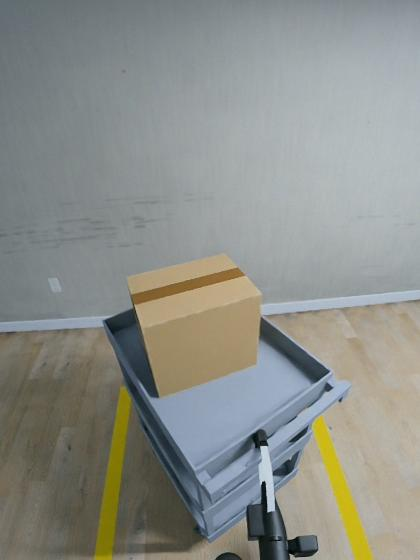

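Emit:
move --r1 '{"base":{"translate_m":-0.38,"strafe_m":-0.32},"pace":"default"}' --blocking false --cameras '[]'

Emit:
wait --seconds 5 --cameras '[]'

Emit:
move --r1 '{"base":{"translate_m":-0.08,"strafe_m":0.22},"pace":"default"}' --blocking false --cameras '[]'

Emit:
wait --seconds 4 --cameras '["r1_head_camera"]'

Scene clock: 995.43 s.
move: r1 moving
r1.base_odometry: x=-1.195 y=+1.487 heading=+0.642
r1.turned_by_wheels: +0.001
r1.turned_by_imu: -0.001
r1.base_tilt: forward=-1.5 right=+1.2
r1.lidar_m: 0.31 0.43 2.11 1.95 1.48 1.00 0.94 1.36 1.29 2.74 2.79 0.49
r1.base_status: translate_m moving; strafe_m moving
r1.joint_positions: lift_m=+0.666 arm_m=+0.000 wrist_yaw_rad=+0.011 wrist_pitch_rad=-0.004 wrist_roll_rad=+1.569 gripper_m=-0.020
r1.joint_status: not commanded
r1.measured_speeds: translate_m=-0.099 strafe_m=-0.084 rotate_rad=-0.001 lift_m=+0.000 arm_m=+0.000 wrist_yaw_rad=+0.000 wrist_pitch_rad=+0.000 wrist_roll_rad=+0.000
r1.motor_effort: lift_m=+19(19) arm_m=-4(4) wheel_0=+10(11) wheel_1=-9(10) wheel_2=+20(20)
r1.servo_current: wrist_yaw_rad=65(78) wrist_pitch_rad=52(52) wrist_roll_rad=52(59) gripper_m=52(52)
r1.hand_pose: x=+0.4602 y=-0.0843 z=+0.8454 quat_wxyz=(+0.708, +0.707, +0.002, +0.005) (m; r1's base frame)
r1.wrist_depth_mm: - - - 297 375 382 1098 / - - - 255 359 1499 1255 / - - - 227 304 1618 - / - - - - 277 - - / - 480 480 248 251 - - / - 455 187 186 230 - - / - 150 179 180 171 - -
r2.base_odometry: x=-3.817 y=+0.539 heading=-1.784
r2.turned_by_wheels: +0.000
r2.turned_by_imu: +0.005
r2.base_tilt: forward=-0.5 right=+0.0
r2.lidar_m: 0.53 2.26 3.37 3.64 4.48 4.05 1.78 1.38 1.34 1.47 1.45 1.38
r2.base_status: not commanded
r2.joint_positions: lift_m=+0.860 arm_m=+0.150 wrist_yaw_rad=+0.025 wrist_pitch_rad=+0.001 wrist_roll_rad=+0.000 gripper_m=-0.036
r2.joint_status: not commanded
r2.measured_speeds: all 0
r2.motor_effort: lift_m=+20(20) arm_m=-12(12) wheel_0=+10(10) wheel_1=-4(4) wheel_2=+28(29)
r2.servo_current: wrist_yaw_rad=156(176) wrist_pitch_rad=33(46) wrist_roll_rad=39(52) gripper_m=124(124)
r2.contact_limits: translate_m 0.7
r2.hand_pose: x=+0.6119 y=-0.0801 z=+1.0377 quat_wxyz=(+1.000, +0.000, +0.001, +0.013) (m; r2's base frame)
r2.wrist_depth_mm: 153 180 231 164 - - - / 158 180 223 164 - - - / 159 180 224 166 - - - / 159 181 224 168 - - - / 160 181 234 169 - - - / 159 174 185 171 174 - - / 166 163 216 - - - -
pictures: none
No camera images: "cameras" was empty.

Scene clock: 998.00 s.
earlier move: r1 done
r1.base_odometry: x=-1.301 y=+1.035 heading=+0.641
r1.turned_by_wheels: -0.002
r1.turned_by_imu: -0.003
r1.base_tilt: forward=-1.6 right=+1.3
r1.lidar_m: 0.31 0.48 2.40 2.23 0.88 0.66 - 0.91 0.83 1.60 2.52 0.46
r1.base_status: done
r1.joint_positions: lift_m=+0.666 arm_m=+0.000 wrist_yaw_rad=+0.000 wrist_pitch_rad=-0.004 wrist_roll_rad=+1.569 gripper_m=-0.020
r1.joint_status: not commanded
r1.measured_speeds: all 0
r1.motor_effort: lift_m=+19(19) arm_m=+4(4) wheel_0=+1(11) wheel_1=-2(13) wheel_2=-2(20)
r1.servo_current: wrist_yaw_rad=46(85) wrist_pitch_rad=46(52) wrist_roll_rad=46(72) gripper_m=46(52)
r1.hand_pose: x=+0.4593 y=-0.0875 z=+0.8454 quat_wxyz=(+0.708, +0.707, -0.002, +0.001) (m; r1's base frame)
r1.wrist_depth_mm: - - - 317 - 1661 1098 / - - - 258 399 1576 402 / - - - 229 - 1808 - / - - - 206 283 - - / - - 480 252 251 - - / - 455 185 183 229 - - / - 151 418 180 161 - -
r2.base_odometry: x=-3.817 y=+0.539 heading=-1.784
r2.turned_by_wheels: +0.000
r2.turned_by_imu: +0.000
r2.base_tilt: forward=-0.6 right=+0.0
r2.lidar_m: 0.53 2.25 3.40 3.62 4.49 4.07 1.77 1.37 1.34 1.47 1.43 1.40
r2.base_status: not commanded
r2.joint_positions: lift_m=+0.860 arm_m=+0.150 wrist_yaw_rad=+0.025 wrist_pitch_rad=+0.001 wrist_roll_rad=+0.000 gripper_m=-0.036
r2.joint_status: not commanded
r2.measured_speeds: all 0
r2.on_its_own: wrist_yaw_rad is at rest, and its servo_current (150 mA) is outside its rest range (0 to 104 mA)
r2.motor_effort: lift_m=+20(20) arm_m=-12(12) wheel_0=+10(10) wheel_1=-4(5) wheel_2=+28(29)
r2.servo_current: wrist_yaw_rad=150(176) wrist_pitch_rad=39(46) wrist_roll_rad=46(59) gripper_m=117(130)
r2.contact_limits: translate_m 0.7
r2.hand_pose: x=+0.6119 y=-0.0801 z=+1.0377 quat_wxyz=(+1.000, +0.000, +0.001, +0.013) (m; r2's base frame)
r2.wrist_depth_mm: 153 179 232 164 - - - / 158 179 224 165 - - - / 159 180 224 166 - - - / 159 180 224 168 - 976 - / 160 181 233 169 - - - / 159 174 185 170 174 - - / 166 163 214 - - - -
wait: 2.57 of 5 s (r1 has come to rest)
pictures: none
No camera images: "cameras" was empty.

Scene clock: 998.50 s.
move: r1 moving
r1.base_odometry: x=-1.327 y=+1.053 heading=+0.640
r1.turned_by_wheels: -0.001
r1.turned_by_imu: -0.001
r1.base_tilt: forward=-1.6 right=+1.3
r1.lidar_m: 0.30 0.57 2.35 2.21 0.86 0.65 - 0.98 0.83 1.57 2.53 0.45
r1.base_status: translate_m moving; strafe_m moving
r1.joint_positions: lift_m=+0.666 arm_m=+0.000 wrist_yaw_rad=-0.007 wrist_pitch_rad=-0.004 wrist_roll_rad=+1.569 gripper_m=-0.020
r1.joint_status: not commanded
r1.measured_speeds: translate_m=-0.044 strafe_m=+0.114 rotate_rad=+0.004 lift_m=+0.000 arm_m=+0.000 wrist_yaw_rad=-0.015 wrist_pitch_rad=+0.000 wrist_roll_rad=+0.000
r1.motor_effort: lift_m=+19(19) arm_m=-2(4) wheel_0=-18(18) wheel_1=+4(7) wheel_2=+1(4)
r1.servo_current: wrist_yaw_rad=59(65) wrist_pitch_rad=46(46) wrist_roll_rad=46(65) gripper_m=39(52)
r1.hand_pose: x=+0.4587 y=-0.0894 z=+0.8454 quat_wxyz=(+0.708, +0.706, -0.004, -0.001) (m; r1's base frame)
r1.wrist_depth_mm: - - - 298 - 1430 1098 / - - - 254 394 1708 480 / - - - 224 - 1756 - / - - - 211 278 - - / - 488 477 250 248 - - / - 459 184 183 228 - - / - 150 418 179 161 - -
r2.base_odometry: x=-3.817 y=+0.539 heading=-1.784
r2.turned_by_wheels: +0.000
r2.turned_by_imu: +0.000
r2.base_tilt: forward=-0.6 right=+0.1
r2.lidar_m: 0.53 2.26 3.40 3.66 4.45 4.05 1.78 1.38 1.34 1.47 1.42 1.40
r2.base_status: not commanded
r2.joint_positions: lift_m=+0.860 arm_m=+0.150 wrist_yaw_rad=+0.025 wrist_pitch_rad=+0.001 wrist_roll_rad=+0.000 gripper_m=-0.036
r2.joint_status: not commanded
r2.measured_speeds: all 0
r2.motor_effort: lift_m=+20(20) arm_m=-11(12) wheel_0=+10(10) wheel_1=-4(5) wheel_2=+28(29)
r2.servo_current: wrist_yaw_rad=143(169) wrist_pitch_rad=39(46) wrist_roll_rad=46(59) gripper_m=124(124)
r2.contact_limits: translate_m 0.7
r2.hand_pose: x=+0.6119 y=-0.0801 z=+1.0377 quat_wxyz=(+1.000, +0.000, +0.001, +0.013) (m; r2's base frame)
r2.wrist_depth_mm: 154 179 232 164 - - - / 158 180 224 165 - - - / 159 180 224 166 - - - / 159 181 224 168 - 976 - / 160 180 234 169 - - - / 160 175 184 171 174 - - / 166 163 215 - - - -
pictures: none
No camera images: "cameras" was empty.

Scene clock: 1000.20 s.
earlier move: r1 done
r1.base_odometry: x=-1.496 y=+1.164 heading=+0.640
r1.turned_by_wheels: +0.001
r1.turned_by_imu: +0.000
r1.base_tilt: forward=-1.6 right=+1.3
r1.lidar_m: 0.35 2.31 2.18 2.03 0.78 0.51 0.54 1.39 0.98 1.48 2.72 0.46
r1.base_status: done
r1.joint_positions: lift_m=+0.666 arm_m=+0.000 wrist_yaw_rad=-0.008 wrist_pitch_rad=-0.004 wrist_roll_rad=+1.569 gripper_m=-0.020
r1.joint_status: not commanded
r1.measured_speeds: all 0
r1.motor_effort: lift_m=+19(19) arm_m=+4(4) wheel_0=-5(20) wheel_1=+3(7) wheel_2=-2(6)
r1.servo_current: wrist_yaw_rad=65(72) wrist_pitch_rad=52(52) wrist_roll_rad=59(65) gripper_m=46(52)
r1.hand_pose: x=+0.4586 y=-0.0897 z=+0.8454 quat_wxyz=(+0.708, +0.706, -0.004, -0.001) (m; r1's base frame)
r1.wrist_depth_mm: - - - - - 1808 1255 / - - - - 273 1808 - / - - - 259 260 - - / - 466 466 246 249 - - / - 462 459 236 237 - - / - 459 185 183 229 - - / - 452 449 178 160 - -
r2.base_odometry: x=-3.817 y=+0.539 heading=-1.784
r2.turned_by_wheels: +0.000
r2.turned_by_imu: +0.000
r2.base_tilt: forward=-0.6 right=+0.0
r2.lidar_m: 0.53 2.24 3.39 3.60 4.48 4.04 1.78 1.36 1.33 1.46 1.44 1.41
r2.base_status: not commanded
r2.joint_positions: lift_m=+0.860 arm_m=+0.150 wrist_yaw_rad=+0.025 wrist_pitch_rad=+0.001 wrist_roll_rad=+0.000 gripper_m=-0.036
r2.joint_status: not commanded
r2.measured_speeds: all 0
r2.on_its_own: wrist_yaw_rad is at rest, and its servo_current (163 mA) is outside its rest range (0 to 104 mA)
r2.motor_effort: lift_m=+20(20) arm_m=-11(12) wheel_0=+10(10) wheel_1=-4(5) wheel_2=+28(29)
r2.servo_current: wrist_yaw_rad=163(169) wrist_pitch_rad=39(52) wrist_roll_rad=52(59) gripper_m=117(124)
r2.contact_limits: translate_m 0.7
r2.hand_pose: x=+0.6119 y=-0.0801 z=+1.0377 quat_wxyz=(+1.000, +0.000, +0.001, +0.013) (m; r2's base frame)
r2.wrist_depth_mm: 153 180 232 164 - - - / 158 180 223 165 - - - / 159 180 224 167 - - - / 159 180 224 168 - - - / 160 181 233 169 - - - / 159 175 184 171 174 - - / 166 163 216 - - - -
wait: 1.70 of 4 s (r1 has come to rest)
pictures: r1_head_camera
Images, in order (width x height): r1_head_camera 420x560.

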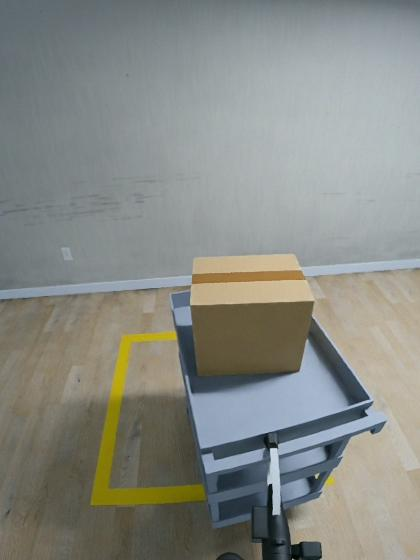

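Emit:
move --r1 '{"base":{"translate_m":0.5,"strafe_m":0.2},"pace":"default"}' --blocking false --cameras '[]'

Emit:
wait --seconds 4 --cameras '["r1_head_camera"]'

Scene clock: 1007.83 s.
move: r1 moving
r1.base_odometry: x=-1.479 y=+1.193 heading=+0.640
r1.turned_by_wheels: -0.001
r1.turned_by_imu: -0.001
r1.base_tilt: forward=-1.6 right=+1.2
r1.lidar_m: 0.35 2.29 2.14 2.02 0.84 0.55 0.54 1.39 0.99 1.55 2.74 0.46
r1.base_status: translate_m moving; strafe_m moving
r1.joint_positions: lift_m=+0.666 arm_m=+0.000 wrist_yaw_rad=-0.009 wrist_pitch_rad=-0.004 wrist_roll_rad=+1.569 gripper_m=-0.020
r1.joint_status: not commanded
r1.measured_speeds: translate_m=+0.123 strafe_m=+0.049 rotate_rad=+0.000 lift_m=+0.000 arm_m=+0.000 wrist_yaw_rad=+0.000 wrist_pitch_rad=+0.000 wrist_roll_rad=+0.000
r1.motor_effort: lift_m=+19(19) arm_m=+4(4) wheel_0=+1(4) wheel_1=+10(10) wheel_2=-19(19)
r1.servo_current: wrist_yaw_rad=59(72) wrist_pitch_rad=46(52) wrist_roll_rad=52(65) gripper_m=46(52)
r1.hand_pose: x=+0.4585 y=-0.0900 z=+0.8454 quat_wxyz=(+0.708, +0.706, -0.005, -0.002) (m; r1's base frame)
r1.wrist_depth_mm: - - - - - 1756 1281 / - - - - 272 1756 - / - - - 258 257 - - / - 466 462 245 245 - - / - 462 459 234 236 - - / - 455 185 184 226 - - / - 146 442 180 213 - -
r2.base_odometry: x=-3.817 y=+0.539 heading=-1.784
r2.turned_by_wheels: +0.000
r2.turned_by_imu: +0.000
r2.base_tilt: forward=-0.6 right=+0.0
r2.lidar_m: 0.50 2.25 3.40 3.65 4.49 4.06 1.77 1.38 1.33 1.44 1.44 1.38
r2.base_status: not commanded
r2.joint_positions: lift_m=+0.860 arm_m=+0.150 wrist_yaw_rad=+0.025 wrist_pitch_rad=+0.001 wrist_roll_rad=+0.000 gripper_m=-0.036
r2.joint_status: not commanded
r2.measured_speeds: all 0
r2.motor_effort: lift_m=+20(20) arm_m=-12(12) wheel_0=+9(10) wheel_1=-4(5) wheel_2=+28(28)
r2.servo_current: wrist_yaw_rad=150(163) wrist_pitch_rad=46(46) wrist_roll_rad=46(59) gripper_m=117(130)
r2.contact_limits: translate_m 0.7
r2.hand_pose: x=+0.6119 y=-0.0801 z=+1.0377 quat_wxyz=(+1.000, +0.000, +0.001, +0.013) (m; r2's base frame)
r2.wrist_depth_mm: 154 179 231 164 - - - / 158 179 224 165 - - - / 159 180 224 166 - - - / 159 181 224 168 - 976 - / 160 180 234 170 - - - / 159 175 185 171 174 - - / 166 163 215 - - - -
pictures: none
No camera images: "cameras" was empty.

Scene clock: 1010.53 s.
earlier move: r1 done
r1.base_odometry: x=-1.215 y=+1.623 heading=+0.641
r1.turned_by_wheels: +0.001
r1.turned_by_imu: +0.003
r1.base_tilt: forward=-1.6 right=+1.3
r1.lidar_m: 0.39 1.79 1.99 1.85 1.61 1.08 0.96 1.53 1.41 2.87 2.82 0.41
r1.base_status: done
r1.joint_positions: lift_m=+0.666 arm_m=+0.000 wrist_yaw_rad=-0.001 wrist_pitch_rad=-0.004 wrist_roll_rad=+1.569 gripper_m=-0.020
r1.joint_status: not commanded
r1.measured_speeds: all 0
r1.motor_effort: lift_m=+19(19) arm_m=+3(4) wheel_0=+3(10) wheel_1=+0(11) wheel_2=-1(19)
r1.servo_current: wrist_yaw_rad=59(78) wrist_pitch_rad=46(52) wrist_roll_rad=46(72) gripper_m=39(52)
r1.hand_pose: x=+0.4592 y=-0.0876 z=+0.8454 quat_wxyz=(+0.708, +0.707, -0.002, +0.001) (m; r1's base frame)
r1.wrist_depth_mm: - - - 208 210 - - / - 413 407 212 212 - - / - 427 430 216 217 - - / - 455 452 220 222 - - / - 480 477 227 227 - - / - - 186 183 230 - - / - 141 173 152 161 - 1281
r2.base_odometry: x=-3.817 y=+0.539 heading=-1.784
r2.turned_by_wheels: +0.000
r2.turned_by_imu: +0.000
r2.base_tilt: forward=-0.6 right=+0.1
r2.lidar_m: 0.53 2.25 3.39 3.68 4.47 4.07 1.80 1.38 1.34 1.43 1.43 1.41
r2.base_status: not commanded
r2.joint_positions: lift_m=+0.860 arm_m=+0.150 wrist_yaw_rad=+0.025 wrist_pitch_rad=+0.001 wrist_roll_rad=+0.000 gripper_m=-0.036
r2.joint_status: not commanded
r2.measured_speeds: all 0
r2.on_its_own: wrist_yaw_rad is at rest, and its servo_current (163 mA) is outside its rest range (0 to 104 mA)
r2.motor_effort: lift_m=+20(20) arm_m=-12(12) wheel_0=+10(10) wheel_1=-4(5) wheel_2=+28(29)
r2.servo_current: wrist_yaw_rad=163(169) wrist_pitch_rad=39(46) wrist_roll_rad=46(59) gripper_m=124(130)
r2.contact_limits: translate_m 0.7
r2.hand_pose: x=+0.6119 y=-0.0801 z=+1.0377 quat_wxyz=(+1.000, +0.000, +0.001, +0.013) (m; r2's base frame)
r2.wrist_depth_mm: 154 179 232 164 - - - / 158 180 224 165 - - - / 159 180 225 167 - - - / 159 181 224 169 - - - / 160 180 234 169 - - - / 159 175 185 170 174 - - / 166 163 215 - - - -
wait: 2.70 of 4 s (r1 has come to rest)
pictures: r1_head_camera
Images, in order (width x height): r1_head_camera 420x560.

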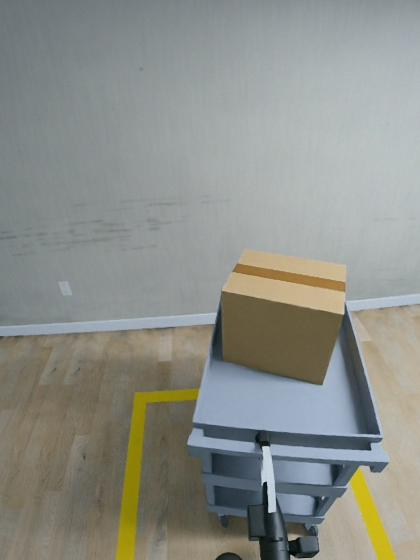

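Emit:
move --r1 '{"joints":{"gripper_m":0.08}}' --blocking false --cameras '[]'

Emit:
wait --seconds 1.5 --cameras '[]'

Emit:
move --r1 '{"base":{"translate_m":-0.4,"strafe_m":0.0},"pace":"default"}' --r2 '{"base":{"translate_m":0.09,"strafe_m":0.12},"pace":"slow","contact_limits":{"translate_m":0.7}}' --blocking false --cameras '[]'

Emit:
wait --seconds 3 --cameras '["r1_head_camera","r2_head_camera"]'

Scene clock: 1020.37 s.
move: r1 moving
r1.base_odometry: x=-1.215 y=+1.623 heading=+0.641
r1.turned_by_wheels: +0.000
r1.turned_by_imu: +0.000
r1.base_tilt: forward=-1.6 right=+1.2
r1.lidar_m: 0.41 1.81 2.00 1.84 1.55 1.09 0.97 1.50 1.42 2.84 2.83 0.42
r1.base_status: not commanded
r1.joint_positions: lift_m=+0.666 arm_m=+0.000 wrist_yaw_rad=-0.001 wrist_pitch_rad=-0.004 wrist_roll_rad=+1.569 gripper_m=+0.005
r1.joint_status: gripper_m moving
r1.measured_speeds: all 0
r1.motor_effort: lift_m=+19(19) arm_m=+3(4) wheel_0=+4(5) wheel_1=+0(1) wheel_2=-1(1)
r1.servo_current: wrist_yaw_rad=65(65) wrist_pitch_rad=52(59) wrist_roll_rad=52(65) gripper_m=85(85)
r1.hand_pose: x=+0.4592 y=-0.0876 z=+0.8454 quat_wxyz=(+0.708, +0.707, -0.002, +0.001) (m; r1's base frame)
r1.wrist_depth_mm: - - - 211 211 - - / - 415 413 215 215 - - / - 433 433 220 220 - - / - 459 459 224 226 - - / - 477 480 229 230 - - / - 508 189 186 234 - - / - - 165 155 146 - 1336
r2.base_odometry: x=-3.817 y=+0.539 heading=-1.784
r2.turned_by_wheels: +0.000
r2.turned_by_imu: +0.001
r2.base_tilt: forward=-0.5 right=+0.0
r2.lidar_m: 0.53 2.24 3.39 3.63 4.48 4.04 1.77 1.37 1.35 1.46 1.44 1.41
r2.base_status: not commanded
r2.joint_positions: lift_m=+0.860 arm_m=+0.150 wrist_yaw_rad=+0.025 wrist_pitch_rad=+0.001 wrist_roll_rad=+0.000 gripper_m=-0.036
r2.joint_status: not commanded
r2.measured_speeds: all 0
r2.motor_effort: lift_m=+20(20) arm_m=-12(12) wheel_0=+9(10) wheel_1=-4(4) wheel_2=+28(28)
r2.servo_current: wrist_yaw_rad=169(169) wrist_pitch_rad=39(46) wrist_roll_rad=46(52) gripper_m=130(130)
r2.contact_limits: translate_m 0.7
r2.hand_pose: x=+0.6119 y=-0.0801 z=+1.0377 quat_wxyz=(+1.000, +0.000, +0.001, +0.013) (m; r2's base frame)
r2.wrist_depth_mm: 154 179 232 163 - - - / 158 180 224 164 - - - / 159 180 223 166 - - - / 159 180 224 169 - - - / 160 181 233 169 - - - / 159 175 185 171 174 - - / 166 163 214 - - - -
pictures: none
No camera images: "cameras" was empty.

Scene clock: 1021.60 s.
earlier move: r1 done
r1.base_odometry: x=-1.215 y=+1.623 heading=+0.641
r1.turned_by_wheels: +0.000
r1.turned_by_imu: +0.000
r1.base_tilt: forward=-1.6 right=+1.3
r1.lidar_m: 0.42 1.80 1.98 1.85 1.58 1.07 1.00 1.52 1.42 2.85 2.83 0.42
r1.base_status: not commanded
r1.joint_positions: lift_m=+0.666 arm_m=+0.000 wrist_yaw_rad=-0.001 wrist_pitch_rad=-0.004 wrist_roll_rad=+1.569 gripper_m=+0.080
r1.joint_status: all done
r1.measured_speeds: all 0
r1.motor_effort: lift_m=+19(19) arm_m=+3(4) wheel_0=+3(5) wheel_1=+0(1) wheel_2=-1(1)
r1.servo_current: wrist_yaw_rad=39(65) wrist_pitch_rad=46(59) wrist_roll_rad=46(65) gripper_m=39(111)
r1.hand_pose: x=+0.4592 y=-0.0876 z=+0.8454 quat_wxyz=(+0.708, +0.707, -0.002, +0.001) (m; r1's base frame)
r1.wrist_depth_mm: - - - 211 213 - - / - 415 413 216 216 - - / - 433 433 220 220 - - / - 455 459 226 226 - - / - 488 484 230 231 - - / - - 190 185 234 - - / - - 164 156 156 1537 1336
r2.base_odometry: x=-3.817 y=+0.539 heading=-1.784
r2.turned_by_wheels: +0.000
r2.turned_by_imu: +0.000
r2.base_tilt: forward=-0.6 right=+0.1
r2.lidar_m: 0.52 2.22 3.39 3.66 4.45 4.07 1.78 1.37 1.34 1.45 1.45 1.40
r2.base_status: not commanded
r2.joint_positions: lift_m=+0.860 arm_m=+0.150 wrist_yaw_rad=+0.025 wrist_pitch_rad=+0.001 wrist_roll_rad=+0.000 gripper_m=-0.036
r2.joint_status: not commanded
r2.measured_speeds: all 0
r2.on_its_own: wrist_yaw_rad is at rest, and its servo_current (156 mA) is outside its rest range (0 to 104 mA)
r2.motor_effort: lift_m=+20(20) arm_m=-11(12) wheel_0=+9(10) wheel_1=-4(5) wheel_2=+28(29)
r2.servo_current: wrist_yaw_rad=156(169) wrist_pitch_rad=39(46) wrist_roll_rad=39(59) gripper_m=117(130)
r2.contact_limits: translate_m 0.7
r2.hand_pose: x=+0.6119 y=-0.0801 z=+1.0377 quat_wxyz=(+1.000, +0.000, +0.001, +0.013) (m; r2's base frame)
r2.wrist_depth_mm: 154 179 232 164 - - - / 158 179 223 165 - - - / 159 180 224 166 - - - / 159 180 224 168 - - - / 160 181 234 169 - - - / 159 174 184 170 173 - - / 166 164 215 - - - -
wait: 1.23 of 1.5 s (r1 has come to rest)
pictures: none
No camera images: "cameras" was empty.

Scene clock: 1022.10 s.
move: r1 moving; r2 moving
r1.base_odometry: x=-1.240 y=+1.605 heading=+0.640
r1.turned_by_wheels: +0.000
r1.turned_by_imu: -0.001
r1.base_tilt: forward=-1.6 right=+1.3
r1.lidar_m: 0.44 1.84 1.98 1.84 1.53 1.05 0.94 1.52 1.40 2.85 2.87 0.44
r1.base_status: translate_m moving; strafe_m moving
r1.joint_positions: lift_m=+0.666 arm_m=+0.000 wrist_yaw_rad=+0.000 wrist_pitch_rad=+0.000 wrist_roll_rad=+1.569 gripper_m=+0.080
r1.joint_status: not commanded
r1.measured_speeds: translate_m=-0.122 strafe_m=+0.000 rotate_rad=+0.001 lift_m=+0.000 arm_m=+0.000 wrist_yaw_rad=+0.000 wrist_pitch_rad=+0.000 wrist_roll_rad=+0.000
r1.motor_effort: lift_m=+19(19) arm_m=+3(4) wheel_0=-7(9) wheel_1=-6(6) wheel_2=+8(8)
r1.servo_current: wrist_yaw_rad=52(59) wrist_pitch_rad=46(52) wrist_roll_rad=39(59) gripper_m=46(46)
r1.hand_pose: x=+0.4593 y=-0.0875 z=+0.8442 quat_wxyz=(+0.708, +0.707, +0.000, +0.000) (m; r1's base frame)
r1.wrist_depth_mm: - - - 244 246 - - / - 442 445 248 249 - - / - 452 455 252 255 - - / - 477 480 257 259 - - / - 500 508 262 264 - - / - 525 204 - 190 - - / - 148 - 143 - 143 -
r2.base_odometry: x=-3.809 y=+0.530 heading=-1.784
r2.turned_by_wheels: +0.000
r2.turned_by_imu: +0.001
r2.base_tilt: forward=-0.7 right=+0.1
r2.lidar_m: 0.53 2.26 3.37 3.63 4.49 4.09 1.77 1.33 1.34 1.48 1.46 1.39
r2.base_status: translate_m moving; strafe_m moving
r2.joint_positions: lift_m=+0.860 arm_m=+0.150 wrist_yaw_rad=+0.021 wrist_pitch_rad=+0.001 wrist_roll_rad=+0.000 gripper_m=-0.036
r2.joint_status: not commanded
r2.measured_speeds: translate_m=+0.028 strafe_m=+0.038 rotate_rad=+0.000 lift_m=+0.000 arm_m=-0.001 wrist_yaw_rad=-0.058 wrist_pitch_rad=+0.000 wrist_roll_rad=+0.000
r2.motor_effort: lift_m=+20(20) arm_m=-8(12) wheel_0=+5(10) wheel_1=+8(9) wheel_2=-3(27)
r2.servo_current: wrist_yaw_rad=137(169) wrist_pitch_rad=39(46) wrist_roll_rad=52(52) gripper_m=124(124)
r2.contact_limits: translate_m 0.7
r2.hand_pose: x=+0.6113 y=-0.0813 z=+1.0377 quat_wxyz=(+1.000, +0.000, +0.001, +0.011) (m; r2's base frame)
r2.wrist_depth_mm: 152 178 232 162 - - - / 152 178 224 163 - - - / 155 179 224 164 - - - / 157 179 224 165 - - - / 157 180 234 166 - - - / 157 167 179 168 172 - - / 158 162 214 - - - -
pictures: none
No camera images: "cameras" was empty.

Scene clock: 1024.37 s.
earlier move: r1 moving; r2 done
r1.base_odometry: x=-1.536 y=+1.384 heading=+0.641
r1.turned_by_wheels: +0.000
r1.turned_by_imu: +0.000
r1.base_tilt: forward=-1.6 right=+1.3
r1.lidar_m: 0.78 2.22 1.95 1.83 0.99 0.66 0.59 1.58 1.20 1.82 2.93 0.80
r1.base_status: translate_m moving; strafe_m moving
r1.joint_positions: lift_m=+0.666 arm_m=+0.000 wrist_yaw_rad=+0.000 wrist_pitch_rad=+0.000 wrist_roll_rad=+1.569 gripper_m=+0.080
r1.joint_status: not commanded
r1.measured_speeds: all 0
r1.motor_effort: lift_m=+19(19) arm_m=+3(4) wheel_0=-1(9) wheel_1=-1(8) wheel_2=+0(10)
r1.servo_current: wrist_yaw_rad=46(59) wrist_pitch_rad=46(52) wrist_roll_rad=33(59) gripper_m=39(52)
r1.hand_pose: x=+0.4593 y=-0.0875 z=+0.8442 quat_wxyz=(+0.708, +0.707, +0.000, +0.000) (m; r1's base frame)
r1.wrist_depth_mm: - - - - - 1708 1229 / - - - 603 - 609 - / - - 831 615 - 615 - / - - 854 615 1229 634 - / - - 878 640 - 640 - / - - 193 621 188 654 1229 / - 148 - 138 - 144 1229
r2.base_odometry: x=-3.719 y=+0.426 heading=-1.782
r2.turned_by_wheels: +0.002
r2.turned_by_imu: +0.004
r2.base_tilt: forward=-0.7 right=+0.1
r2.lidar_m: 0.52 2.24 3.25 3.52 4.47 4.39 1.97 1.53 1.49 1.61 1.43 1.03
r2.base_status: done
r2.joint_positions: lift_m=+0.860 arm_m=+0.150 wrist_yaw_rad=+0.018 wrist_pitch_rad=+0.001 wrist_roll_rad=+0.000 gripper_m=-0.037
r2.joint_status: not commanded
r2.measured_speeds: all 0
r2.motor_effort: lift_m=+20(20) arm_m=+1(12) wheel_0=+14(18) wheel_1=+9(12) wheel_2=+2(27)
r2.servo_current: wrist_yaw_rad=104(169) wrist_pitch_rad=39(46) wrist_roll_rad=39(59) gripper_m=85(124)
r2.contact_limits: translate_m 0.7
r2.hand_pose: x=+0.6108 y=-0.0821 z=+1.0377 quat_wxyz=(+1.000, +0.000, +0.001, +0.009) (m; r2's base frame)
r2.wrist_depth_mm: 159 187 147 307 373 - - / 160 187 147 310 375 - - / 161 188 210 298 377 - - / 161 189 211 310 373 - - / 157 194 151 298 375 - - / 161 178 154 181 163 - - / 161 188 211 - - - -
wait: 2.27 of 3 s (r2 has come to rest)
pictures: r1_head_camera, r2_head_camera
Images, in order (width x height): r1_head_camera 420x560, r2_head_camera 420x560.

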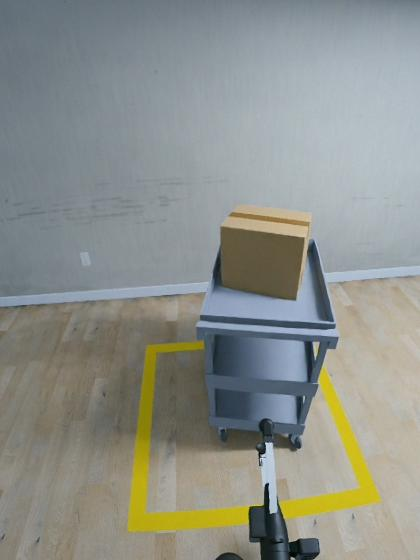

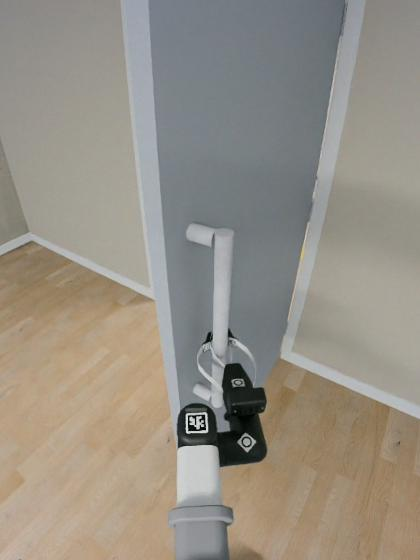

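Emit:
zoom_image --camera "r1_head_camera" --region '[110, 300, 390, 540]'

Emit:
move --r2 '{"base":{"translate_m":0.11,"strafe_m":0.10},"pace":"slow","contact_limits":{"translate_m":0.7}}' --blocking false --cameras '[]'

Emit:
wait --seconds 4 --cameras '["r2_head_camera"]'

Scaled by 1.800 from the camera's 420x560 image, which has a finer 600x800 frame.

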